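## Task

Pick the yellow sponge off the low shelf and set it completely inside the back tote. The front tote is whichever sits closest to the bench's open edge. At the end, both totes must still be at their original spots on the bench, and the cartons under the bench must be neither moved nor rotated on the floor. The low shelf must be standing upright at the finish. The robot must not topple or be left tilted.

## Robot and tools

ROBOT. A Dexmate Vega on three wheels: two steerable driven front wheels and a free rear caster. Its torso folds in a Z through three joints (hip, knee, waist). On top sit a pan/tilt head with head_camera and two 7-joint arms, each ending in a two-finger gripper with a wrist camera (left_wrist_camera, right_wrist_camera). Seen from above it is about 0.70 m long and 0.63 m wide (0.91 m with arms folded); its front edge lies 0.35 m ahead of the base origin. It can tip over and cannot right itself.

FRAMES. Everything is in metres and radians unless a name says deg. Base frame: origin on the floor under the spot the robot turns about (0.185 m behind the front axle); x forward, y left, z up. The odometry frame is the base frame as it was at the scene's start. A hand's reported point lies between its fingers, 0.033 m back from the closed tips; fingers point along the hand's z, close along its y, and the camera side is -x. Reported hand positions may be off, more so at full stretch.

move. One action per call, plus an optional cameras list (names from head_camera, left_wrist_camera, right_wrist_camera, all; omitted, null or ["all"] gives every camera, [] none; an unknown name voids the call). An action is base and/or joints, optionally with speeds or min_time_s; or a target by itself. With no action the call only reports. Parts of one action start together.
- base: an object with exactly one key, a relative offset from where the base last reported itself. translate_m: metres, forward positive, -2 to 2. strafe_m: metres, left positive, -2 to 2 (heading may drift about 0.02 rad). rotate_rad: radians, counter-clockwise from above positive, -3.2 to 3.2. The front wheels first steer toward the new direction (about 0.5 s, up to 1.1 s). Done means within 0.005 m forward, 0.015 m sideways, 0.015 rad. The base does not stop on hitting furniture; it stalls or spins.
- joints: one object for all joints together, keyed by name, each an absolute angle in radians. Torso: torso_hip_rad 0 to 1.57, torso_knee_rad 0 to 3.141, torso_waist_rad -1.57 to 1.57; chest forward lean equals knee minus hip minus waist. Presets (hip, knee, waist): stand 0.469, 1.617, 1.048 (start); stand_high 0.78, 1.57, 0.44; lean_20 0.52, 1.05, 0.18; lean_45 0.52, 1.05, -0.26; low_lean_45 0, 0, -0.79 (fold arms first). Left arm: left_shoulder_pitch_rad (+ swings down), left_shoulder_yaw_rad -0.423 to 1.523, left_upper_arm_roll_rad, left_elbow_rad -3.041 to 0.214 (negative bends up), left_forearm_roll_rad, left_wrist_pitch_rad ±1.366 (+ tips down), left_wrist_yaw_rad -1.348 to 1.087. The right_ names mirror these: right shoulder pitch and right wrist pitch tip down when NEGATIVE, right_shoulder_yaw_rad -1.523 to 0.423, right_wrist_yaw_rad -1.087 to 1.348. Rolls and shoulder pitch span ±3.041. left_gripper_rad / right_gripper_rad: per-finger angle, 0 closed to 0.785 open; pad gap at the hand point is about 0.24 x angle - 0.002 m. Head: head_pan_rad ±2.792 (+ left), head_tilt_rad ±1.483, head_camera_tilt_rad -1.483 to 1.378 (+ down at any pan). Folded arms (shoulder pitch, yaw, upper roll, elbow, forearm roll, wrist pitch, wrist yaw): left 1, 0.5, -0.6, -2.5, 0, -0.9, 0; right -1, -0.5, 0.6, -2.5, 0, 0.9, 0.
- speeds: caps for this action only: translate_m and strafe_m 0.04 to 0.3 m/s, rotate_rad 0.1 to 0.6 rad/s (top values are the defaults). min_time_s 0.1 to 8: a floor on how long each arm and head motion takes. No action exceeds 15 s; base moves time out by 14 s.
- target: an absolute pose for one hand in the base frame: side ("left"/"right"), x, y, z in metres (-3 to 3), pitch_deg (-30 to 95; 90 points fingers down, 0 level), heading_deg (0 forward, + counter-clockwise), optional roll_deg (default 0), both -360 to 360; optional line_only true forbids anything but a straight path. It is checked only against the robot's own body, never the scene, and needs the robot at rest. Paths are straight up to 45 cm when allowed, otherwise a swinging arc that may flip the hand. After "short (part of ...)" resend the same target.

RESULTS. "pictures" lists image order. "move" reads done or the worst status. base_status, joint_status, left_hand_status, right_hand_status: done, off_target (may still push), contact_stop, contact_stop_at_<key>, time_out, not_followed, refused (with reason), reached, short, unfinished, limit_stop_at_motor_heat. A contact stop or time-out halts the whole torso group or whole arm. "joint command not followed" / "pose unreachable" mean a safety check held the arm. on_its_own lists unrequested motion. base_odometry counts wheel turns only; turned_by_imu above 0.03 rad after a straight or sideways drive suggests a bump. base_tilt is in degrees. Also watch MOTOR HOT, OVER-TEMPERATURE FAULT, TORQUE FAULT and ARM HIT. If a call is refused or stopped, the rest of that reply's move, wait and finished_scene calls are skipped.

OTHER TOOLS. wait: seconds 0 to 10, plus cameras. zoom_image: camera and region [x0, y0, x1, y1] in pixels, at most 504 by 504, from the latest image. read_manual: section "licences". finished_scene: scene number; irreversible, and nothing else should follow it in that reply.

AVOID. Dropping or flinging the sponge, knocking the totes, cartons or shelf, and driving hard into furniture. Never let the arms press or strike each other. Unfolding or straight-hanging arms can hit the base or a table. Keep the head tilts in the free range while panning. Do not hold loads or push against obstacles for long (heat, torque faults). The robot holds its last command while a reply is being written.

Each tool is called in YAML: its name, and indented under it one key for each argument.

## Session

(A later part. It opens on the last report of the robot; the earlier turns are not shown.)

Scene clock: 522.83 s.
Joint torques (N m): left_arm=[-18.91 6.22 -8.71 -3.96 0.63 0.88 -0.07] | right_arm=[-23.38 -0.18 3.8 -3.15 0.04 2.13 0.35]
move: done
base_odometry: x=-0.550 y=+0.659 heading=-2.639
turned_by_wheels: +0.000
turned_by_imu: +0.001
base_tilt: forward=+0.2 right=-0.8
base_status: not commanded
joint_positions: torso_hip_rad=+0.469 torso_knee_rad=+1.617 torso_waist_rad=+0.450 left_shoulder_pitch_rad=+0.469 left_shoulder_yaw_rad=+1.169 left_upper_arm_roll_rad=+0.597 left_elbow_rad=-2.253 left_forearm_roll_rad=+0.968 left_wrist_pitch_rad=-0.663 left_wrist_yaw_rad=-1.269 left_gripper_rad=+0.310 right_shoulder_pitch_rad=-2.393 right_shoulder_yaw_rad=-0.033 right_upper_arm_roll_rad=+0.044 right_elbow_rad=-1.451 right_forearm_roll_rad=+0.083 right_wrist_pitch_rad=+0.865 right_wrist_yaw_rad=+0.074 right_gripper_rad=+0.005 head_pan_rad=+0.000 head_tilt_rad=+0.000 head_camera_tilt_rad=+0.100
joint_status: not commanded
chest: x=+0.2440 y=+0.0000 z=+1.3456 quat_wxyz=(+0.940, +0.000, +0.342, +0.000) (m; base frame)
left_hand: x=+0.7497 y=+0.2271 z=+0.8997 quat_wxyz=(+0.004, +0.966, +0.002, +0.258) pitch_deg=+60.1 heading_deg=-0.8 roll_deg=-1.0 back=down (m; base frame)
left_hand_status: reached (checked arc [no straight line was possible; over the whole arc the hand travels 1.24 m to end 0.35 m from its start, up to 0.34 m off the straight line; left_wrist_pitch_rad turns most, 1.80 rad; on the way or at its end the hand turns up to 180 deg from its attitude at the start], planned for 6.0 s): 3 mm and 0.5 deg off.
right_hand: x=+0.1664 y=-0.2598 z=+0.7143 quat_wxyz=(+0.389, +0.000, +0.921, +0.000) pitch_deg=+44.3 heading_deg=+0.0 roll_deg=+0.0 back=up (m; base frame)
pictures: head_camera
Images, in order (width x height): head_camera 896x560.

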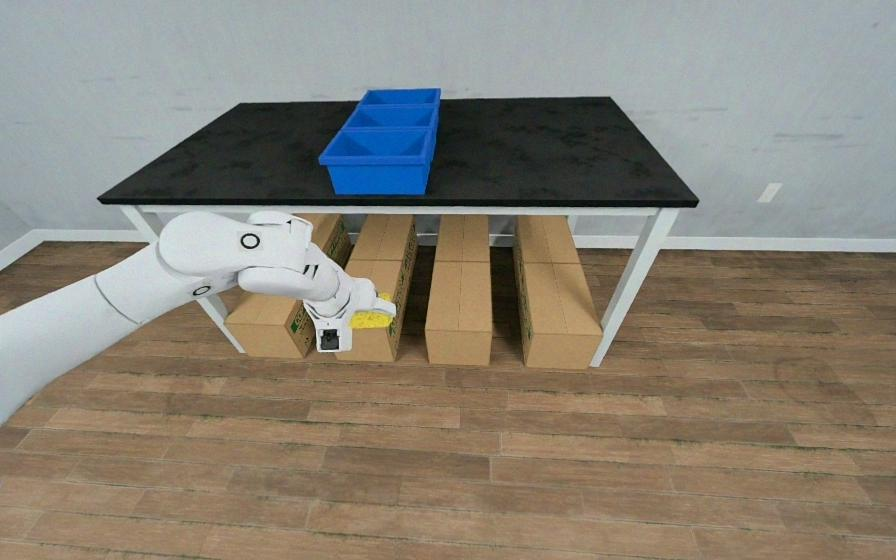

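move:
  joints: {"left_shoulder_pitch_rad": -0.3, "left_shoulder_yaw_rad": 1.2, "left_elbow_rad": -0.5, "left_wrist_pitch_rad": 0, "left_wrist_yaw_rad": 0}
  cameras: ["head_camera"]

move:
  joints: {"left_upper_arm_roll_rad": 2.6, "left_forearm_roll_rad": -2.6}
  cameras: ["left_wrist_camera"]

Scene clock: 582.03 s.
Joint torques (N m): left_arm=[-23.28 3.36 -3.28 -4.64 0.69 0.81 1.39] | right_arm=[-22.97 -0.46 1.54 -5.1 -0.17 1.9 0.06]
move: done
base_odometry: x=-0.550 y=+0.659 heading=-2.639
turned_by_wheels: +0.000
turned_by_imu: +0.002
base_tilt: forward=+0.2 right=-0.8
base_status: not commanded
joint_positions: torso_hip_rad=+0.469 torso_knee_rad=+1.617 torso_waist_rad=+0.450 left_shoulder_pitch_rad=-0.298 left_shoulder_yaw_rad=+1.200 left_upper_arm_roll_rad=+0.598 left_elbow_rad=-0.504 left_forearm_roll_rad=+0.970 left_wrist_pitch_rad=-0.002 left_wrist_yaw_rad=-0.003 left_gripper_rad=+0.310 right_shoulder_pitch_rad=-2.393 right_shoulder_yaw_rad=-0.033 right_upper_arm_roll_rad=+0.044 right_elbow_rad=-1.451 right_forearm_roll_rad=+0.083 right_wrist_pitch_rad=+0.865 right_wrist_yaw_rad=+0.074 right_gripper_rad=+0.005 head_pan_rad=+0.000 head_tilt_rad=+0.000 head_camera_tilt_rad=+0.100
joint_status: all done
chest: x=+0.2440 y=+0.0000 z=+1.3456 quat_wxyz=(+0.940, +0.000, +0.342, +0.000) (m; base frame)
left_hand: x=+0.8650 y=+0.9897 z=+1.4017 quat_wxyz=(+0.145, +0.352, +0.553, +0.742) pitch_deg=-8.1 heading_deg=+46.5 roll_deg=-68.6 back=down (m; base frame)
right_hand: x=+0.1664 y=-0.2598 z=+0.7143 quat_wxyz=(+0.389, +0.000, +0.921, +0.000) pitch_deg=+44.3 heading_deg=+0.0 roll_deg=+0.0 back=up (m; base frame)
pictures: head_camera
Images, in order (width x height): head_camera 896x560.

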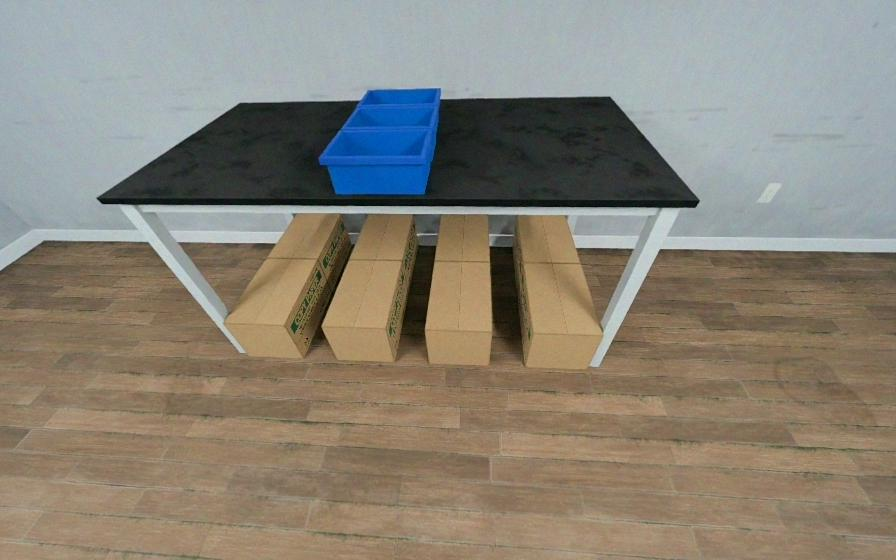

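Scene clock: 594.73 s.
Joint torques (N m): left_arm=[-18.45 6.88 3.18 11.17 -0.96 -1.29 0.77] | right_arm=[-23.55 -1.04 2.75 -4.4 0.17 1.82 -0.17]
move: done
base_odometry: x=-0.550 y=+0.659 heading=-2.639
turned_by_wheels: +0.000
turned_by_imu: +0.002
base_tilt: forward=+0.3 right=-0.8
base_status: not commanded
joint_positions: torso_hip_rad=+0.469 torso_knee_rad=+1.617 torso_waist_rad=+0.450 left_shoulder_pitch_rad=-0.300 left_shoulder_yaw_rad=+1.200 left_upper_arm_roll_rad=+2.598 left_elbow_rad=-0.500 left_forearm_roll_rad=-2.596 left_wrist_pitch_rad=+0.000 left_wrist_yaw_rad=+0.000 left_gripper_rad=+0.310 right_shoulder_pitch_rad=-2.393 right_shoulder_yaw_rad=-0.033 right_upper_arm_roll_rad=+0.044 right_elbow_rad=-1.451 right_forearm_roll_rad=+0.083 right_wrist_pitch_rad=+0.865 right_wrist_yaw_rad=+0.074 right_gripper_rad=+0.005 head_pan_rad=+0.000 head_tilt_rad=+0.000 head_camera_tilt_rad=+0.100
joint_status: all done
chest: x=+0.2440 y=+0.0000 z=+1.3456 quat_wxyz=(+0.940, +0.000, +0.342, +0.000) (m; base frame)
left_hand: x=+0.6201 y=+0.9968 z=+0.8636 quat_wxyz=(+0.337, -0.343, +0.823, +0.302) pitch_deg=+36.2 heading_deg=+64.5 roll_deg=+19.2 back=up (m; base frame)
right_hand: x=+0.1664 y=-0.2598 z=+0.7143 quat_wxyz=(+0.389, +0.000, +0.921, +0.000) pitch_deg=+44.3 heading_deg=+0.0 roll_deg=+0.0 back=up (m; base frame)
pictures: left_wrist_camera
Images, in order (width x height): left_wrist_camera 672x420.

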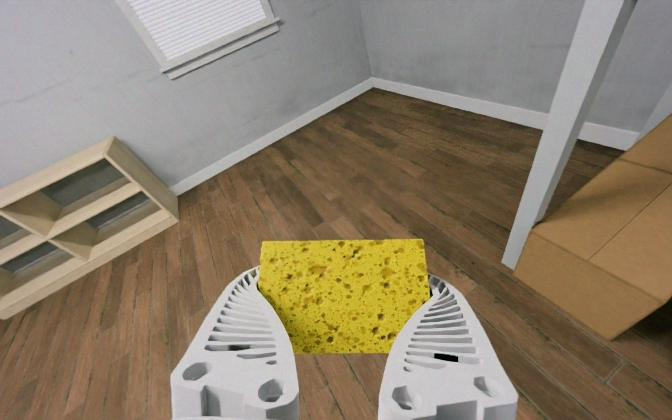

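move:
  base: {"translate_m": -0.2}
  speeds: {"translate_m": 0.15}
  cameras: []

move:
  joints: {"left_shoulder_pitch_rad": -1.5, "left_shoulder_yaw_rad": 0.4, "left_elbow_rad": -1.5, "left_wrist_pitch_rad": 0.6, "left_wrist_yaw_rad": 0.4}
  cameras: ["head_camera", "left_wrist_camera"]

Scene clock: 619.93 s.
Joint torques (N m): left_arm=[-16.22 2.97 3.04 10.77 -0.21 -1.8 0.32] | right_arm=[-23.45 -1.53 3.55 -3.6 0.33 2.44 0.08]
move: done
base_odometry: x=-0.375 y=+0.756 heading=-2.638
turned_by_wheels: +0.001
turned_by_imu: +0.001
base_tilt: forward=+0.2 right=-0.8
base_status: done
joint_positions: torso_hip_rad=+0.469 torso_knee_rad=+1.617 torso_waist_rad=+0.450 left_shoulder_pitch_rad=-0.300 left_shoulder_yaw_rad=+1.200 left_upper_arm_roll_rad=+2.600 left_elbow_rad=-0.500 left_forearm_roll_rad=-2.600 left_wrist_pitch_rad=+0.000 left_wrist_yaw_rad=+0.000 left_gripper_rad=+0.310 right_shoulder_pitch_rad=-2.393 right_shoulder_yaw_rad=-0.033 right_upper_arm_roll_rad=+0.044 right_elbow_rad=-1.451 right_forearm_roll_rad=+0.083 right_wrist_pitch_rad=+0.865 right_wrist_yaw_rad=+0.074 right_gripper_rad=+0.005 head_pan_rad=+0.000 head_tilt_rad=+0.000 head_camera_tilt_rad=+0.100
joint_status: not commanded
chest: x=+0.2440 y=+0.0000 z=+1.3457 quat_wxyz=(+0.940, +0.000, +0.342, +0.000) (m; base frame)
left_hand: x=+0.6193 y=+0.9971 z=+0.8635 quat_wxyz=(+0.337, -0.344, +0.823, +0.302) pitch_deg=+36.3 heading_deg=+64.6 roll_deg=+19.2 back=up (m; base frame)
right_hand: x=+0.1664 y=-0.2598 z=+0.7143 quat_wxyz=(+0.389, +0.000, +0.921, +0.000) pitch_deg=+44.3 heading_deg=+0.0 roll_deg=+0.0 back=up (m; base frame)
pictures: none
No camera images: "cameras" was empty.

Scene clock: 625.23 s.
Joint torques (N m): left_arm=[-27.64 0.84 -4.16 7.86 -0.65 -1.48 0.58] | right_arm=[-21.26 -0.28 2.76 -2.58 0.4 1.2 -0.01]
move: done
base_odometry: x=-0.375 y=+0.756 heading=-2.638
turned_by_wheels: +0.000
turned_by_imu: +0.001
base_tilt: forward=+0.3 right=-0.8
base_status: not commanded
joint_positions: torso_hip_rad=+0.469 torso_knee_rad=+1.617 torso_waist_rad=+0.450 left_shoulder_pitch_rad=-1.496 left_shoulder_yaw_rad=+0.403 left_upper_arm_roll_rad=+2.600 left_elbow_rad=-1.497 left_forearm_roll_rad=-2.600 left_wrist_pitch_rad=+0.598 left_wrist_yaw_rad=+0.399 left_gripper_rad=+0.310 right_shoulder_pitch_rad=-2.393 right_shoulder_yaw_rad=-0.033 right_upper_arm_roll_rad=+0.044 right_elbow_rad=-1.451 right_forearm_roll_rad=+0.083 right_wrist_pitch_rad=+0.865 right_wrist_yaw_rad=+0.074 right_gripper_rad=+0.005 head_pan_rad=+0.000 head_tilt_rad=+0.000 head_camera_tilt_rad=+0.100
joint_status: all done
chest: x=+0.2440 y=+0.0000 z=+1.3457 quat_wxyz=(+0.940, +0.000, +0.342, +0.000) (m; base frame)
left_hand: x=+0.9495 y=+0.1950 z=+1.1061 quat_wxyz=(+0.281, +0.133, +0.949, +0.056) pitch_deg=+56.8 heading_deg=+3.2 roll_deg=+19.2 back=up (m; base frame)
right_hand: x=+0.1664 y=-0.2598 z=+0.7143 quat_wxyz=(+0.389, +0.000, +0.921, +0.000) pitch_deg=+44.3 heading_deg=+0.0 roll_deg=+0.0 back=up (m; base frame)
pictures: head_camera, left_wrist_camera
Images, in order (width x height): head_camera 896x560, left_wrist_camera 672x420.

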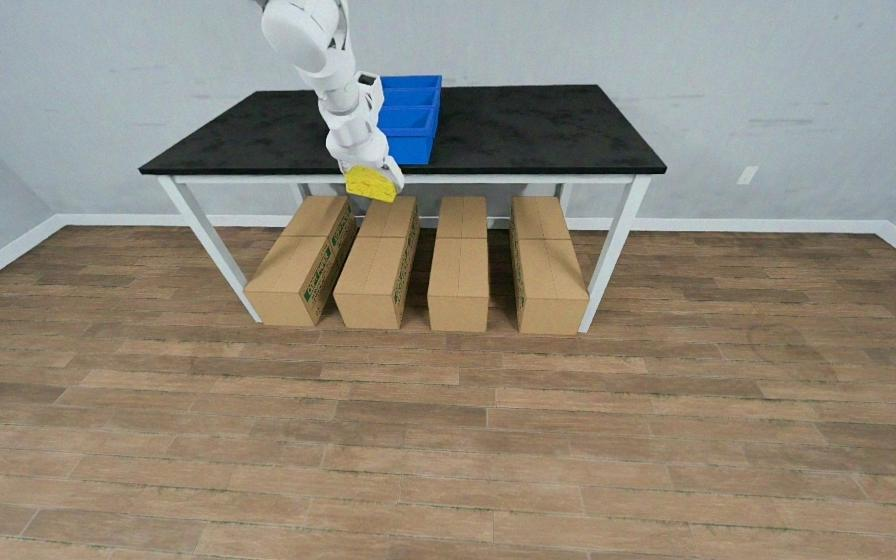

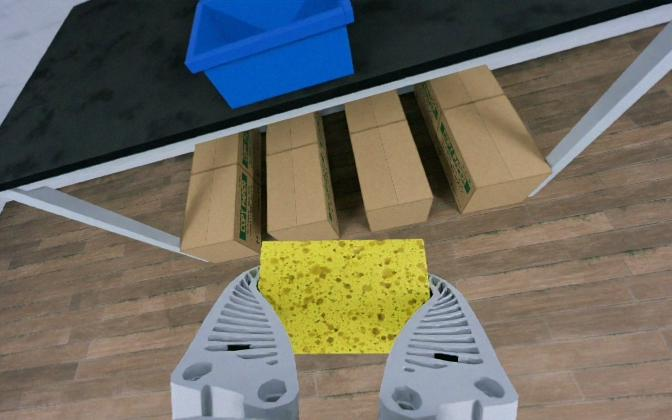

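move:
  target: {"side": "left", "x": 0.93, "y": 0.22, "z": 1.18, "pitch_deg": 60, "heading_deg": 0, "line_only": true}
  cameras: ["head_camera", "left_wrist_camera"]

Scene clock: 632.57 s.
Joint torques (N m): left_arm=[-27.05 0.15 -2.39 11.2 -0.51 -0.73 0.09] | right_arm=[-21.94 -1.31 3.58 -1.92 -0.2 2.37 -0.05]
move: done
base_odometry: x=-0.375 y=+0.756 heading=-2.638
turned_by_wheels: +0.000
turned_by_imu: +0.001
base_tilt: forward=+0.2 right=-0.8
base_status: not commanded
joint_positions: torso_hip_rad=+0.469 torso_knee_rad=+1.617 torso_waist_rad=+0.450 left_shoulder_pitch_rad=-1.607 left_shoulder_yaw_rad=+0.468 left_upper_arm_roll_rad=+2.607 left_elbow_rad=-1.378 left_forearm_roll_rad=-2.904 left_wrist_pitch_rad=+0.756 left_wrist_yaw_rad=+0.514 left_gripper_rad=+0.310 right_shoulder_pitch_rad=-2.393 right_shoulder_yaw_rad=-0.033 right_upper_arm_roll_rad=+0.044 right_elbow_rad=-1.451 right_forearm_roll_rad=+0.083 right_wrist_pitch_rad=+0.865 right_wrist_yaw_rad=+0.074 right_gripper_rad=+0.005 head_pan_rad=+0.000 head_tilt_rad=+0.000 head_camera_tilt_rad=+0.100
joint_status: not commanded
chest: x=+0.2440 y=+0.0000 z=+1.3457 quat_wxyz=(+0.940, +0.000, +0.342, +0.000) (m; base frame)
left_hand: x=+0.9302 y=+0.2198 z=+1.1790 quat_wxyz=(+0.259, +0.001, +0.966, +0.001) pitch_deg=+60.0 heading_deg=+0.1 roll_deg=+0.2 back=up (m; base frame)
left_hand_status: reached (straight line, planned for 1.3 s): 1 mm and 0.2 deg off.
right_hand: x=+0.1664 y=-0.2598 z=+0.7143 quat_wxyz=(+0.389, +0.000, +0.921, +0.000) pitch_deg=+44.3 heading_deg=+0.0 roll_deg=+0.0 back=up (m; base frame)
pictures: head_camera, left_wrist_camera
Images, in order (width x height): head_camera 896x560, left_wrist_camera 672x420.

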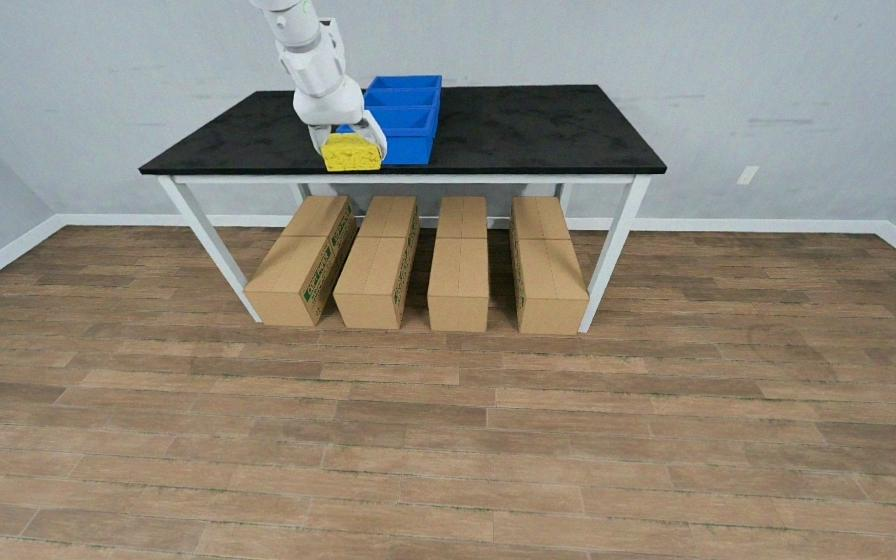

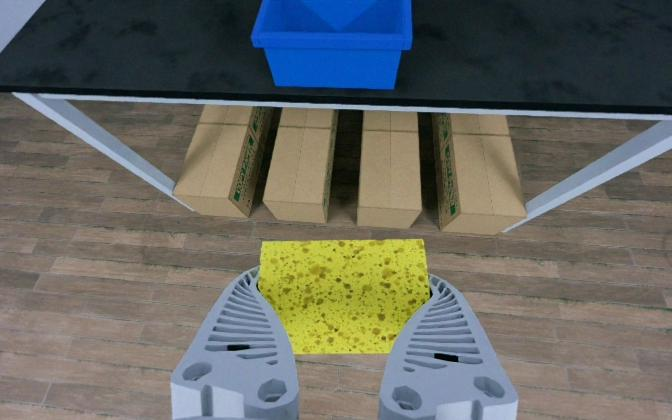

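move:
  base: {"translate_m": 0.7}
  speeds: {"translate_m": 0.15}
  joints: {"head_camera_tilt_rad": 0.25}
  cameras: ["head_camera", "left_wrist_camera"]

Scene clock: 651.53 s.
Joint torques (N m): left_arm=[-26.51 -1.25 -4.9 9.49 -0.19 0.5 0.33] | right_arm=[-22.52 -1.72 2.88 -3.5 -0.31 2.73 0.06]
move: done
base_odometry: x=-0.988 y=+0.418 heading=-2.637
turned_by_wheels: +0.001
turned_by_imu: +0.006
base_tilt: forward=+0.3 right=-0.8
base_status: done
joint_positions: torso_hip_rad=+0.469 torso_knee_rad=+1.617 torso_waist_rad=+0.450 left_shoulder_pitch_rad=-1.608 left_shoulder_yaw_rad=+0.469 left_upper_arm_roll_rad=+2.607 left_elbow_rad=-1.377 left_forearm_roll_rad=-2.908 left_wrist_pitch_rad=+0.757 left_wrist_yaw_rad=+0.516 left_gripper_rad=+0.310 right_shoulder_pitch_rad=-2.393 right_shoulder_yaw_rad=-0.033 right_upper_arm_roll_rad=+0.044 right_elbow_rad=-1.451 right_forearm_roll_rad=+0.083 right_wrist_pitch_rad=+0.865 right_wrist_yaw_rad=+0.074 right_gripper_rad=+0.005 head_pan_rad=+0.000 head_tilt_rad=+0.000 head_camera_tilt_rad=+0.250
joint_status: all done
chest: x=+0.2441 y=+0.0000 z=+1.3456 quat_wxyz=(+0.940, +0.000, +0.342, +0.000) (m; base frame)
left_hand: x=+0.9300 y=+0.2199 z=+1.1798 quat_wxyz=(+0.259, +0.000, +0.966, +0.000) pitch_deg=+60.0 heading_deg=+0.0 roll_deg=+0.0 back=up (m; base frame)
right_hand: x=+0.1664 y=-0.2598 z=+0.7143 quat_wxyz=(+0.389, +0.000, +0.921, +0.000) pitch_deg=+44.3 heading_deg=+0.0 roll_deg=+0.0 back=up (m; base frame)
pictures: head_camera, left_wrist_camera
Images, in order (width x height): head_camera 896x560, left_wrist_camera 672x420.

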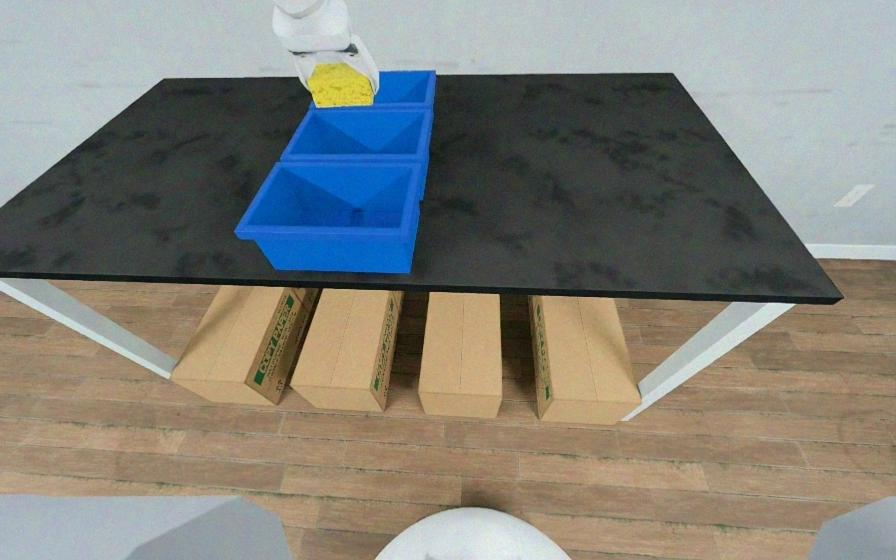

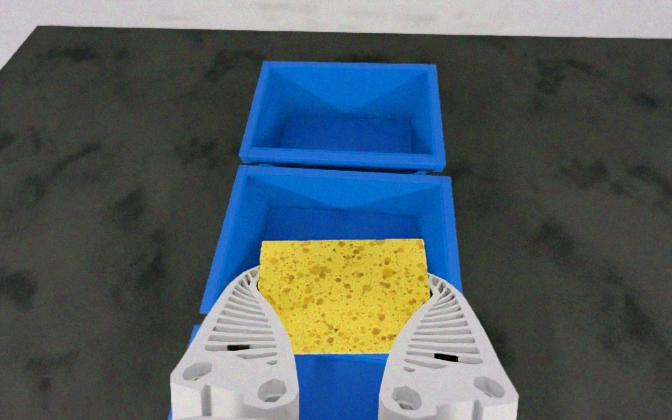

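move:
  base: {"translate_m": 0.22}
  speeds: {"translate_m": 0.08}
  joints: {"head_camera_tilt_rad": 0.45}
  cameras: ["head_camera", "left_wrist_camera"]

Scene clock: 668.97 s.
Joint torques (N m): left_arm=[-27.83 1.24 -4.52 10.26 0.06 -0.15 -0.08] | right_arm=[-21.4 -4.06 3.19 -2.68 0.03 1.93 0.3]
move: done
base_odometry: x=-1.180 y=+0.311 heading=-2.636
turned_by_wheels: +0.001
turned_by_imu: +0.003
base_tilt: forward=+0.3 right=-0.8
base_status: done
joint_positions: torso_hip_rad=+0.469 torso_knee_rad=+1.617 torso_waist_rad=+0.450 left_shoulder_pitch_rad=-1.608 left_shoulder_yaw_rad=+0.469 left_upper_arm_roll_rad=+2.607 left_elbow_rad=-1.377 left_forearm_roll_rad=-2.908 left_wrist_pitch_rad=+0.758 left_wrist_yaw_rad=+0.516 left_gripper_rad=+0.310 right_shoulder_pitch_rad=-2.393 right_shoulder_yaw_rad=-0.033 right_upper_arm_roll_rad=+0.044 right_elbow_rad=-1.451 right_forearm_roll_rad=+0.083 right_wrist_pitch_rad=+0.865 right_wrist_yaw_rad=+0.074 right_gripper_rad=+0.005 head_pan_rad=+0.000 head_tilt_rad=+0.000 head_camera_tilt_rad=+0.450
joint_status: all done
chest: x=+0.2441 y=+0.0000 z=+1.3456 quat_wxyz=(+0.940, +0.000, +0.342, +0.000) (m; base frame)
left_hand: x=+0.9300 y=+0.2199 z=+1.1797 quat_wxyz=(+0.259, +0.000, +0.966, +0.000) pitch_deg=+60.0 heading_deg=+0.0 roll_deg=+0.0 back=up (m; base frame)
right_hand: x=+0.1664 y=-0.2598 z=+0.7143 quat_wxyz=(+0.389, +0.000, +0.921, +0.000) pitch_deg=+44.3 heading_deg=+0.0 roll_deg=+0.0 back=up (m; base frame)
pictures: head_camera, left_wrist_camera
Images, in order (width x height): head_camera 896x560, left_wrist_camera 672x420.

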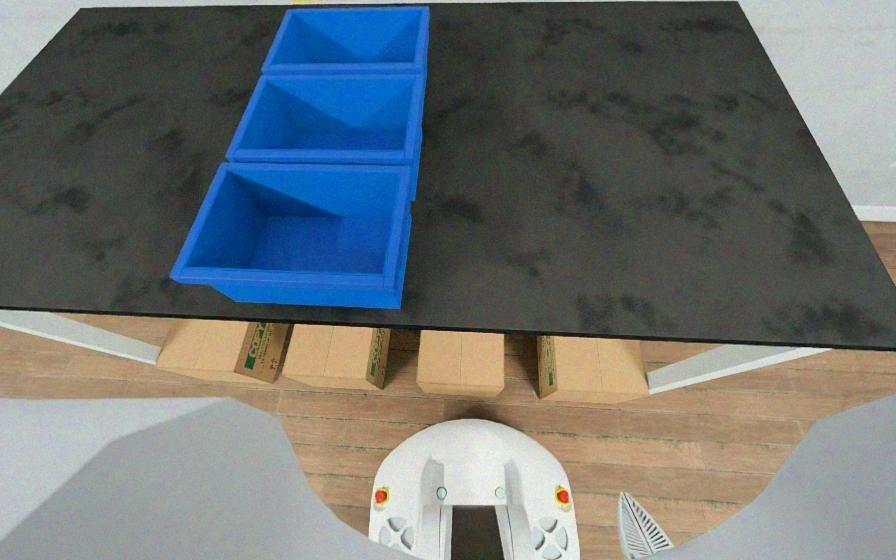

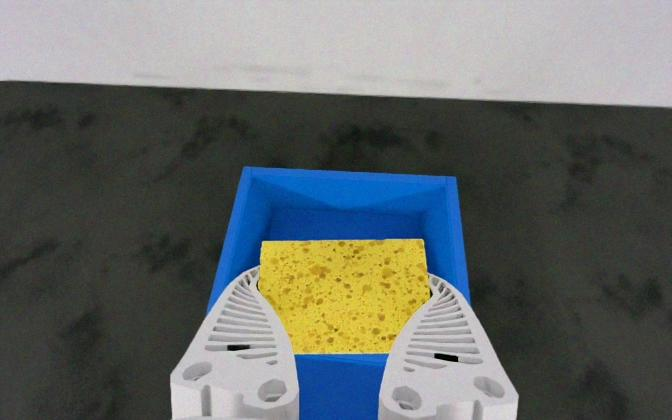

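move:
  target: {"side": "left", "x": 0.86, "y": 0.213, "z": 1.30, "pitch_deg": 60, "heading_deg": 0, "line_only": true}
  cameras: []

move:
  joints: {"torso_waist_rad": 0.32}
  cameras: ["head_camera", "left_wrist_camera"]

Scene clock: 696.90 s.
Joint torques (N m): left_arm=[-29.05 -0.3 -4.62 11.26 0.34 0.64 0.35] | right_arm=[-21.22 -2.09 3.49 -3.56 0.25 1.36 0.08]
move: refused
base_odometry: x=-1.180 y=+0.311 heading=-2.636
turned_by_wheels: +0.000
turned_by_imu: +0.000
base_tilt: forward=+0.3 right=-0.7
base_status: not commanded
joint_positions: torso_hip_rad=+0.469 torso_knee_rad=+1.617 torso_waist_rad=+0.450 left_shoulder_pitch_rad=-1.608 left_shoulder_yaw_rad=+0.469 left_upper_arm_roll_rad=+2.607 left_elbow_rad=-1.377 left_forearm_roll_rad=-2.908 left_wrist_pitch_rad=+0.758 left_wrist_yaw_rad=+0.516 left_gripper_rad=+0.310 right_shoulder_pitch_rad=-2.393 right_shoulder_yaw_rad=-0.033 right_upper_arm_roll_rad=+0.044 right_elbow_rad=-1.451 right_forearm_roll_rad=+0.083 right_wrist_pitch_rad=+0.865 right_wrist_yaw_rad=+0.074 right_gripper_rad=+0.005 head_pan_rad=+0.000 head_tilt_rad=+0.000 head_camera_tilt_rad=+0.450
joint_status: not commanded
chest: x=+0.2441 y=+0.0000 z=+1.3456 quat_wxyz=(+0.940, +0.000, +0.342, +0.000) (m; base frame)
left_hand: x=+0.9300 y=+0.2199 z=+1.1797 quat_wxyz=(+0.259, +0.000, +0.966, +0.000) pitch_deg=+60.0 heading_deg=+0.0 roll_deg=+0.0 back=up (m; base frame)
left_hand_status: refused: you asked line_only, and the move would not run on a straight line (no straight line was possible) but on a checked arc of 9.5 s: over the whole arc the hand travels 1.01 m to end 0.14 m from its start, up to 0.35 m off the straight line; left_forearm_roll_rad turns most, 2.93 rad; on the way or at its end the hand turns up to 180 deg from its attitude at the start. Nothing moved.
right_hand: x=+0.1664 y=-0.2598 z=+0.7143 quat_wxyz=(+0.389, +0.000, +0.921, +0.000) pitch_deg=+44.3 heading_deg=+0.0 roll_deg=+0.0 back=up (m; base frame)
pictures: none
No camera images: "cameras" was empty.

not run: a stop came earlier in this reply.

move:
  target: {"side": "left", "x": 0.90, "y": 0.213, "z": 1.28, "pitch_deg": 50, "heading_deg": 0, "line_only": true}
  cameras: []

Scene clock: 703.37 s.
Joint torques (N m): left_arm=[-24.11 0.69 -6.69 8.78 0.31 -1.1 0.32] | right_arm=[-23 -0.94 4.86 -2.92 0.32 2.64 -0.07]
move: done
base_odometry: x=-1.180 y=+0.311 heading=-2.636
turned_by_wheels: +0.000
turned_by_imu: +0.001
base_tilt: forward=+0.3 right=-0.8
base_status: not commanded
joint_positions: torso_hip_rad=+0.469 torso_knee_rad=+1.617 torso_waist_rad=+0.450 left_shoulder_pitch_rad=-1.900 left_shoulder_yaw_rad=+0.587 left_upper_arm_roll_rad=+2.626 left_elbow_rad=-1.691 left_forearm_roll_rad=-2.918 left_wrist_pitch_rad=+0.604 left_wrist_yaw_rad=+0.614 left_gripper_rad=+0.310 right_shoulder_pitch_rad=-2.393 right_shoulder_yaw_rad=-0.033 right_upper_arm_roll_rad=+0.044 right_elbow_rad=-1.451 right_forearm_roll_rad=+0.083 right_wrist_pitch_rad=+0.865 right_wrist_yaw_rad=+0.074 right_gripper_rad=+0.005 head_pan_rad=+0.000 head_tilt_rad=+0.000 head_camera_tilt_rad=+0.450
joint_status: not commanded
chest: x=+0.2441 y=+0.0000 z=+1.3456 quat_wxyz=(+0.940, +0.000, +0.342, +0.000) (m; base frame)
left_hand: x=+0.9004 y=+0.2131 z=+1.2787 quat_wxyz=(+0.341, +0.000, +0.940, +0.000) pitch_deg=+50.1 heading_deg=+0.0 roll_deg=+0.0 back=up (m; base frame)
left_hand_status: reached (straight line, planned for 1.3 s): 1 mm and 0.1 deg off.
right_hand: x=+0.1664 y=-0.2598 z=+0.7143 quat_wxyz=(+0.389, +0.000, +0.921, +0.000) pitch_deg=+44.3 heading_deg=+0.0 roll_deg=+0.0 back=up (m; base frame)
pictures: none
No camera images: "cameras" was empty.

move:
  joints: {"torso_waist_rad": 0.32}
  cameras: ["left_wrist_camera"]

move:
  target: {"side": "left", "x": 0.975, "y": 0.213, "z": 1.14, "pitch_deg": 70, "heading_deg": 0, "line_only": true}
  cameras: ["head_camera", "left_wrist_camera"]

Scene clock: 710.00 s.
Joint torques (N m): left_arm=[-24.96 -1.26 -5.91 6.51 0.9 -1.33 0.26] | right_arm=[-21.73 -0.19 2.48 -2.24 -0.96 2.58 0.3]
move: done
base_odometry: x=-1.180 y=+0.311 heading=-2.636
turned_by_wheels: +0.000
turned_by_imu: +0.001
base_tilt: forward=+0.3 right=-0.8
base_status: not commanded
joint_positions: torso_hip_rad=+0.469 torso_knee_rad=+1.617 torso_waist_rad=+0.320 left_shoulder_pitch_rad=-1.903 left_shoulder_yaw_rad=+0.588 left_upper_arm_roll_rad=+2.626 left_elbow_rad=-1.695 left_forearm_roll_rad=-2.918 left_wrist_pitch_rad=+0.603 left_wrist_yaw_rad=+0.615 left_gripper_rad=+0.310 right_shoulder_pitch_rad=-2.393 right_shoulder_yaw_rad=-0.033 right_upper_arm_roll_rad=+0.044 right_elbow_rad=-1.451 right_forearm_roll_rad=+0.083 right_wrist_pitch_rad=+0.865 right_wrist_yaw_rad=+0.074 right_gripper_rad=+0.005 head_pan_rad=+0.000 head_tilt_rad=+0.000 head_camera_tilt_rad=+0.450
joint_status: all done
chest: x=+0.2912 y=+0.0000 z=+1.3112 quat_wxyz=(+0.916, +0.000, +0.402, +0.000) (m; base frame)
left_hand: x=+0.9330 y=+0.2129 z=+1.1610 quat_wxyz=(+0.280, +0.000, +0.960, +0.000) pitch_deg=+57.5 heading_deg=+0.0 roll_deg=+0.0 back=up (m; base frame)
right_hand: x=+0.1323 y=-0.2598 z=+0.6953 quat_wxyz=(+0.328, +0.000, +0.945, +0.000) pitch_deg=+51.7 heading_deg=+0.0 roll_deg=+0.0 back=up (m; base frame)
pictures: left_wrist_camera
Images, in order (width x height): left_wrist_camera 672x420.

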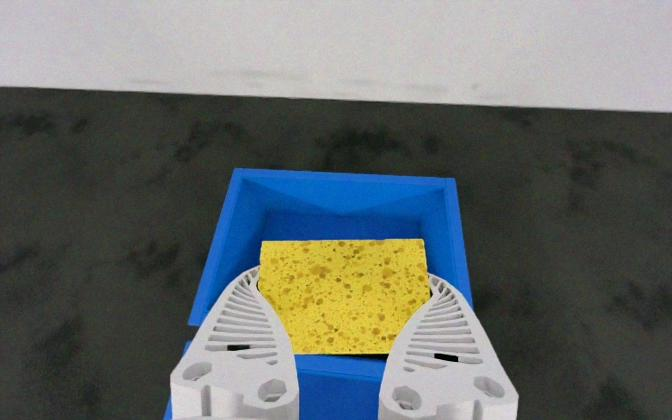

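Scene clock: 714.60 s.
Joint torques (N m): left_arm=[-15.86 -0.8 -4.99 10.97 -0.57 -1.21 -0.45] | right_arm=[-23.36 0.9 3.18 -2.34 0.08 1.55 0.1]
move: done
base_odometry: x=-1.180 y=+0.311 heading=-2.636
turned_by_wheels: +0.000
turned_by_imu: +0.001
base_tilt: forward=+0.2 right=-0.8
base_status: not commanded
joint_positions: torso_hip_rad=+0.469 torso_knee_rad=+1.617 torso_waist_rad=+0.320 left_shoulder_pitch_rad=-1.486 left_shoulder_yaw_rad=+0.270 left_upper_arm_roll_rad=+2.534 left_elbow_rad=-0.737 left_forearm_roll_rad=-3.034 left_wrist_pitch_rad=+1.238 left_wrist_yaw_rad=+0.556 left_gripper_rad=+0.310 right_shoulder_pitch_rad=-2.393 right_shoulder_yaw_rad=-0.033 right_upper_arm_roll_rad=+0.044 right_elbow_rad=-1.451 right_forearm_roll_rad=+0.083 right_wrist_pitch_rad=+0.865 right_wrist_yaw_rad=+0.074 right_gripper_rad=+0.005 head_pan_rad=+0.000 head_tilt_rad=+0.000 head_camera_tilt_rad=+0.450
joint_status: not commanded
chest: x=+0.2912 y=+0.0000 z=+1.3112 quat_wxyz=(+0.916, +0.000, +0.402, +0.000) (m; base frame)
left_hand: x=+0.9750 y=+0.2133 z=+1.1402 quat_wxyz=(+0.174, +0.000, +0.985, +0.000) pitch_deg=+70.0 heading_deg=+0.1 roll_deg=+0.1 back=up (m; base frame)
left_hand_status: reached (straight line, planned for 3.3 s): 0 mm and 0.1 deg off.
right_hand: x=+0.1323 y=-0.2598 z=+0.6953 quat_wxyz=(+0.328, +0.000, +0.945, +0.000) pitch_deg=+51.7 heading_deg=+0.0 roll_deg=+0.0 back=up (m; base frame)
pictures: head_camera, left_wrist_camera
Images, in order (width x height): head_camera 896x560, left_wrist_camera 672x420.

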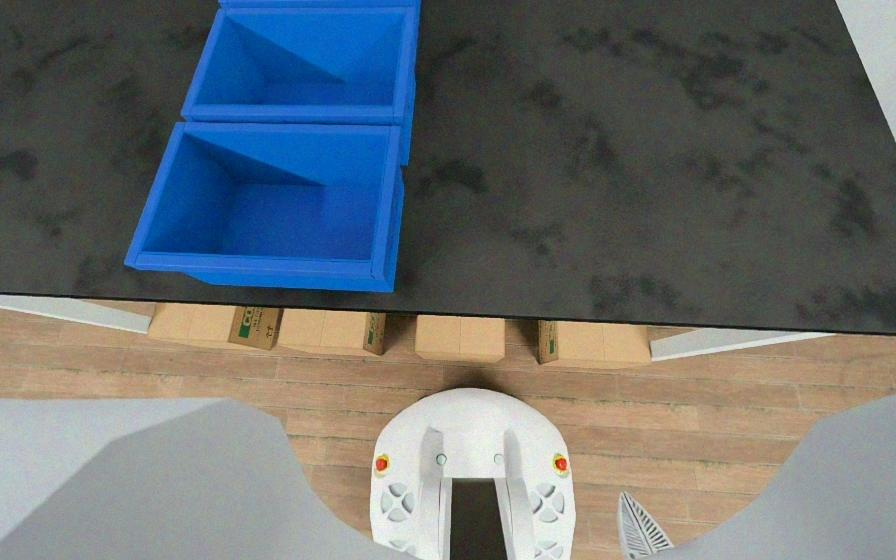

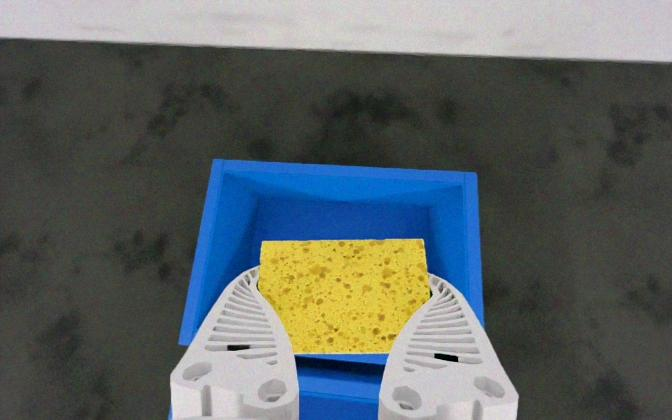

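move:
  target: {"side": "left", "x": 1.0, "y": 0.213, "z": 1.07, "pitch_deg": 70, "heading_deg": 0, "line_only": true}
  cameras: ["left_wrist_camera"]

Scene clock: 728.13 s.
Joint torques (N m): left_arm=[-20.92 -1.92 -2.07 9.54 0.52 -1.05 0.13] | right_arm=[-22.83 -2.53 3.64 -1.2 0.1 0.57 0.01]
move: done
base_odometry: x=-1.180 y=+0.311 heading=-2.636
turned_by_wheels: +0.000
turned_by_imu: +0.001
base_tilt: forward=+0.3 right=-0.8
base_status: not commanded
joint_positions: torso_hip_rad=+0.469 torso_knee_rad=+1.617 torso_waist_rad=+0.320 left_shoulder_pitch_rad=-1.344 left_shoulder_yaw_rad=+0.248 left_upper_arm_roll_rad=+2.510 left_elbow_rad=-0.685 left_forearm_roll_rad=-2.897 left_wrist_pitch_rad=+1.157 left_wrist_yaw_rad=+0.442 left_gripper_rad=+0.310 right_shoulder_pitch_rad=-2.393 right_shoulder_yaw_rad=-0.033 right_upper_arm_roll_rad=+0.044 right_elbow_rad=-1.451 right_forearm_roll_rad=+0.083 right_wrist_pitch_rad=+0.865 right_wrist_yaw_rad=+0.074 right_gripper_rad=+0.005 head_pan_rad=+0.000 head_tilt_rad=+0.000 head_camera_tilt_rad=+0.450
joint_status: not commanded
chest: x=+0.2912 y=+0.0000 z=+1.3112 quat_wxyz=(+0.916, +0.000, +0.402, +0.000) (m; base frame)
left_hand: x=+0.9994 y=+0.2131 z=+1.0718 quat_wxyz=(+0.174, +0.000, +0.985, +0.000) pitch_deg=+70.0 heading_deg=+0.0 roll_deg=+0.0 back=up (m; base frame)
left_hand_status: reached (straight line, planned for 0.8 s): 2 mm and 0.0 deg off.
right_hand: x=+0.1323 y=-0.2598 z=+0.6953 quat_wxyz=(+0.328, +0.000, +0.945, +0.000) pitch_deg=+51.7 heading_deg=+0.0 roll_deg=+0.0 back=up (m; base frame)
pictures: left_wrist_camera
Images, in order (width x height): left_wrist_camera 672x420.

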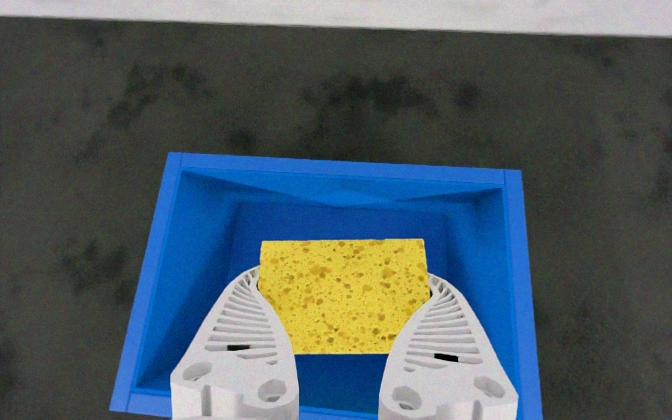

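move:
  target: {"side": "left", "x": 1.0, "y": 0.213, "z": 0.99, "pitch_deg": 70, "heading_deg": 0, "line_only": true}
  cameras: ["left_wrist_camera"]

Scene clock: 744.63 s.
Joint torques (N m): left_arm=[-15.77 0.74 -3.03 6.72 -0.54 -1.44 -0.2] | right_arm=[-24.9 -1.42 1.62 -2.08 0.27 1.05 -0.07]
move: done
base_odometry: x=-1.180 y=+0.311 heading=-2.636
turned_by_wheels: +0.000
turned_by_imu: +0.001
base_tilt: forward=+0.3 right=-0.8
base_status: not commanded
joint_positions: torso_hip_rad=+0.469 torso_knee_rad=+1.617 torso_waist_rad=+0.320 left_shoulder_pitch_rad=-1.289 left_shoulder_yaw_rad=+0.305 left_upper_arm_roll_rad=+2.530 left_elbow_rad=-0.892 left_forearm_roll_rad=-2.837 left_wrist_pitch_rad=+0.926 left_wrist_yaw_rad=+0.407 left_gripper_rad=+0.310 right_shoulder_pitch_rad=-2.393 right_shoulder_yaw_rad=-0.033 right_upper_arm_roll_rad=+0.044 right_elbow_rad=-1.451 right_forearm_roll_rad=+0.083 right_wrist_pitch_rad=+0.865 right_wrist_yaw_rad=+0.074 right_gripper_rad=+0.005 head_pan_rad=+0.000 head_tilt_rad=+0.000 head_camera_tilt_rad=+0.450
joint_status: not commanded
chest: x=+0.2912 y=+0.0000 z=+1.3112 quat_wxyz=(+0.916, +0.000, +0.402, +0.000) (m; base frame)
left_hand: x=+1.0002 y=+0.2130 z=+0.9915 quat_wxyz=(+0.174, +0.000, +0.985, +0.000) pitch_deg=+70.0 heading_deg=+0.0 roll_deg=+0.0 back=up (m; base frame)
left_hand_status: reached (straight line, planned for 1.1 s): 2 mm and 0.0 deg off.
right_hand: x=+0.1323 y=-0.2598 z=+0.6953 quat_wxyz=(+0.328, +0.000, +0.945, +0.000) pitch_deg=+51.7 heading_deg=+0.0 roll_deg=+0.0 back=up (m; base frame)
pictures: left_wrist_camera
Images, in order (width x height): left_wrist_camera 672x420.

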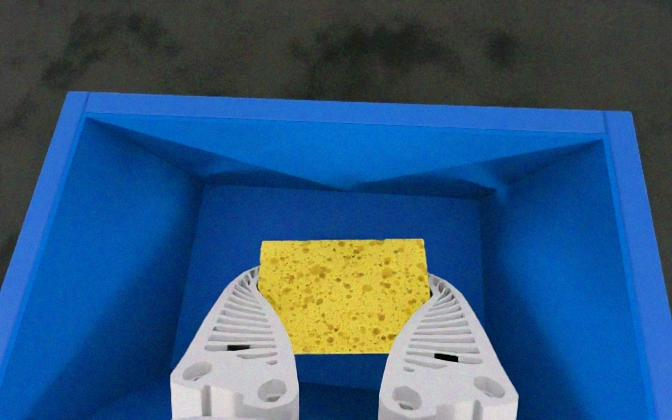

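move:
  target: {"side": "left", "x": 1.0, "y": 0.213, "z": 0.965, "pitch_deg": 70, "heading_deg": 0, "line_only": true}
  cameras: ["left_wrist_camera"]

Scene clock: 751.10 s.
Joint torques (N m): left_arm=[-17.12 -0.47 -2.86 5.93 0.8 -0.57 -0.11] | right_arm=[-23.21 -0.56 2.69 -1.97 -0.13 1.79 -0.17]
move: done
base_odometry: x=-1.180 y=+0.311 heading=-2.636
turned_by_wheels: +0.000
turned_by_imu: +0.001
base_tilt: forward=+0.3 right=-0.8
base_status: not commanded
joint_positions: torso_hip_rad=+0.469 torso_knee_rad=+1.617 torso_waist_rad=+0.320 left_shoulder_pitch_rad=-1.257 left_shoulder_yaw_rad=+0.310 left_upper_arm_roll_rad=+2.536 left_elbow_rad=-0.920 left_forearm_roll_rad=-2.818 left_wrist_pitch_rad=+0.872 left_wrist_yaw_rad=+0.393 left_gripper_rad=+0.310 right_shoulder_pitch_rad=-2.393 right_shoulder_yaw_rad=-0.033 right_upper_arm_roll_rad=+0.044 right_elbow_rad=-1.451 right_forearm_roll_rad=+0.083 right_wrist_pitch_rad=+0.865 right_wrist_yaw_rad=+0.074 right_gripper_rad=+0.005 head_pan_rad=+0.000 head_tilt_rad=+0.000 head_camera_tilt_rad=+0.450
joint_status: not commanded
chest: x=+0.2912 y=+0.0000 z=+1.3112 quat_wxyz=(+0.916, +0.000, +0.402, +0.000) (m; base frame)
left_hand: x=+1.0001 y=+0.2129 z=+0.9669 quat_wxyz=(+0.174, +0.000, +0.985, +0.000) pitch_deg=+70.0 heading_deg=+0.0 roll_deg=+0.0 back=up (m; base frame)
left_hand_status: reached (straight line, planned for 0.5 s): 2 mm and 0.0 deg off.
right_hand: x=+0.1323 y=-0.2598 z=+0.6953 quat_wxyz=(+0.328, +0.000, +0.945, +0.000) pitch_deg=+51.7 heading_deg=+0.0 roll_deg=+0.0 back=up (m; base frame)
pictures: left_wrist_camera
Images, in order (width x height): left_wrist_camera 672x420.

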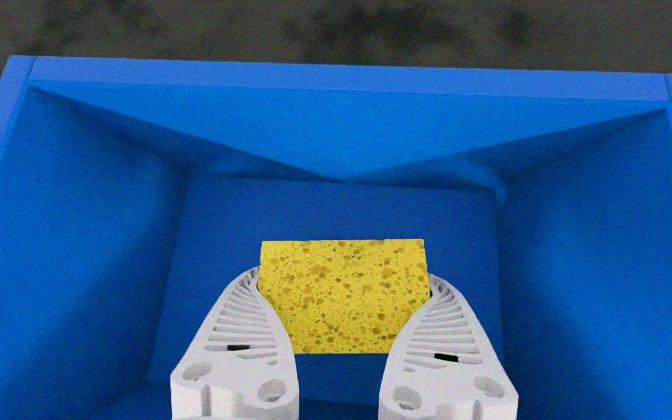

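move:
  target: {"side": "left", "x": 1.0, "y": 0.213, "z": 0.95, "pitch_deg": 70, "heading_deg": 0, "line_only": true}
  cameras: ["left_wrist_camera"]

Scene clock: 757.00 s.
Joint torques (N m): left_arm=[-10.38 1.07 -1.16 5.18 0.43 -1.41 0.19] | right_arm=[-25.27 -3.34 3.27 -1.14 0.23 2.92 -0.05]
move: done
base_odometry: x=-1.180 y=+0.311 heading=-2.636
turned_by_wheels: +0.000
turned_by_imu: +0.001
base_tilt: forward=+0.3 right=-0.8
base_status: not commanded
joint_positions: torso_hip_rad=+0.469 torso_knee_rad=+1.617 torso_waist_rad=+0.320 left_shoulder_pitch_rad=-1.235 left_shoulder_yaw_rad=+0.311 left_upper_arm_roll_rad=+2.539 left_elbow_rad=-0.930 left_forearm_roll_rad=-2.807 left_wrist_pitch_rad=+0.840 left_wrist_yaw_rad=+0.384 left_gripper_rad=+0.310 right_shoulder_pitch_rad=-2.393 right_shoulder_yaw_rad=-0.033 right_upper_arm_roll_rad=+0.044 right_elbow_rad=-1.451 right_forearm_roll_rad=+0.083 right_wrist_pitch_rad=+0.865 right_wrist_yaw_rad=+0.074 right_gripper_rad=+0.005 head_pan_rad=+0.000 head_tilt_rad=+0.000 head_camera_tilt_rad=+0.450
joint_status: not commanded
chest: x=+0.2908 y=+0.0000 z=+1.3114 quat_wxyz=(+0.916, +0.000, +0.402, +0.000) (m; base frame)
left_hand: x=+1.0001 y=+0.2128 z=+0.9520 quat_wxyz=(+0.174, +0.000, +0.985, +0.000) pitch_deg=+69.9 heading_deg=+0.0 roll_deg=+0.0 back=up (m; base frame)
left_hand_status: reached (straight line, planned for 0.4 s): 2 mm and 0.1 deg off.
right_hand: x=+0.1323 y=-0.2598 z=+0.6954 quat_wxyz=(+0.328, +0.000, +0.945, +0.000) pitch_deg=+51.7 heading_deg=+0.0 roll_deg=+0.0 back=up (m; base frame)
pictures: left_wrist_camera
Images, in order (width x height): left_wrist_camera 672x420.

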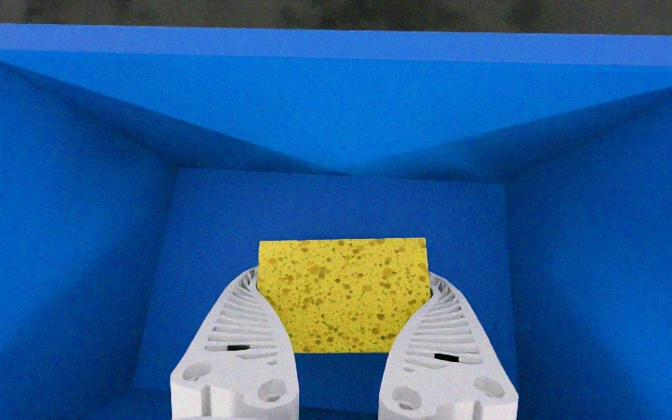

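move:
  joints: {"left_gripper_rad": 0.38}
  cameras: ["left_wrist_camera"]

move:
  joints: {"left_gripper_rad": 0.52}
  cameras: ["left_wrist_camera"]

Scene clock: 763.70 s.
Joint torques (N m): left_arm=[-6.64 -1.1 -1.11 3.24 -0.01 -0.99 0.17] | right_arm=[-25.15 0.3 2.57 -2.19 0.28 0.71 -0.48]
move: done
base_odometry: x=-1.180 y=+0.311 heading=-2.636
turned_by_wheels: +0.000
turned_by_imu: +0.001
base_tilt: forward=+0.2 right=-0.8
base_status: not commanded
joint_positions: torso_hip_rad=+0.469 torso_knee_rad=+1.617 torso_waist_rad=+0.320 left_shoulder_pitch_rad=-1.234 left_shoulder_yaw_rad=+0.311 left_upper_arm_roll_rad=+2.539 left_elbow_rad=-0.931 left_forearm_roll_rad=-2.806 left_wrist_pitch_rad=+0.839 left_wrist_yaw_rad=+0.383 left_gripper_rad=+0.380 right_shoulder_pitch_rad=-2.393 right_shoulder_yaw_rad=-0.033 right_upper_arm_roll_rad=+0.044 right_elbow_rad=-1.451 right_forearm_roll_rad=+0.083 right_wrist_pitch_rad=+0.865 right_wrist_yaw_rad=+0.074 right_gripper_rad=+0.005 head_pan_rad=+0.000 head_tilt_rad=+0.000 head_camera_tilt_rad=+0.450
joint_status: all done
chest: x=+0.2906 y=+0.0000 z=+1.3115 quat_wxyz=(+0.916, +0.000, +0.402, +0.000) (m; base frame)
left_hand: x=+1.0001 y=+0.2128 z=+0.9516 quat_wxyz=(+0.175, +0.000, +0.985, +0.000) pitch_deg=+69.9 heading_deg=-0.1 roll_deg=-0.1 back=up (m; base frame)
right_hand: x=+0.1323 y=-0.2598 z=+0.6954 quat_wxyz=(+0.328, +0.000, +0.945, +0.000) pitch_deg=+51.7 heading_deg=+0.0 roll_deg=+0.0 back=up (m; base frame)
pictures: left_wrist_camera
Images, in order (width x height): left_wrist_camera 672x420.

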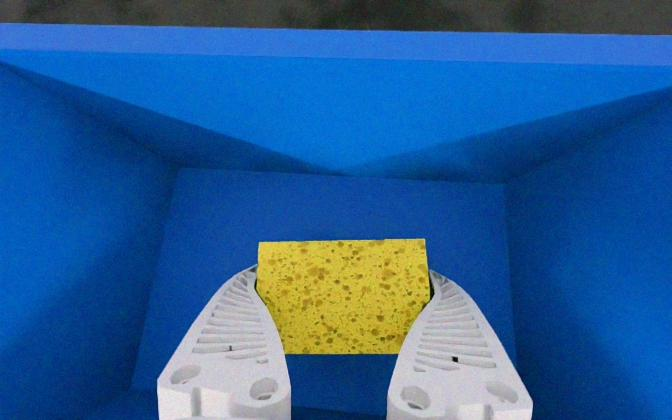

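Scene clock: 764.33 s.
Joint torques (N m): left_arm=[-18.4 -1.4 -2.29 6.72 -0.11 -0.07 0.24] | right_arm=[-22.67 -0.69 2.63 -2.63 0.17 1.1 0.42]
move: done
base_odometry: x=-1.180 y=+0.311 heading=-2.636
turned_by_wheels: +0.000
turned_by_imu: +0.000
base_tilt: forward=+0.3 right=-0.8
base_status: not commanded
joint_positions: torso_hip_rad=+0.469 torso_knee_rad=+1.617 torso_waist_rad=+0.320 left_shoulder_pitch_rad=-1.234 left_shoulder_yaw_rad=+0.311 left_upper_arm_roll_rad=+2.539 left_elbow_rad=-0.931 left_forearm_roll_rad=-2.806 left_wrist_pitch_rad=+0.839 left_wrist_yaw_rad=+0.383 left_gripper_rad=+0.520 right_shoulder_pitch_rad=-2.393 right_shoulder_yaw_rad=-0.033 right_upper_arm_roll_rad=+0.044 right_elbow_rad=-1.451 right_forearm_roll_rad=+0.083 right_wrist_pitch_rad=+0.865 right_wrist_yaw_rad=+0.074 right_gripper_rad=+0.005 head_pan_rad=+0.000 head_tilt_rad=+0.000 head_camera_tilt_rad=+0.450
joint_status: all done
chest: x=+0.2910 y=+0.0000 z=+1.3113 quat_wxyz=(+0.916, +0.000, +0.402, +0.000) (m; base frame)
left_hand: x=+1.0001 y=+0.2129 z=+0.9504 quat_wxyz=(+0.174, +0.000, +0.985, +0.000) pitch_deg=+70.0 heading_deg=+0.0 roll_deg=+0.0 back=up (m; base frame)
right_hand: x=+0.1323 y=-0.2598 z=+0.6953 quat_wxyz=(+0.328, +0.000, +0.945, +0.000) pitch_deg=+51.7 heading_deg=+0.0 roll_deg=+0.0 back=up (m; base frame)
pictures: left_wrist_camera
Images, in order (width x height): left_wrist_camera 672x420.

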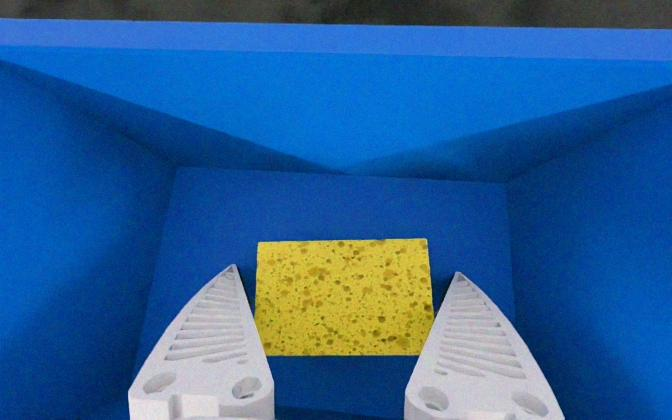

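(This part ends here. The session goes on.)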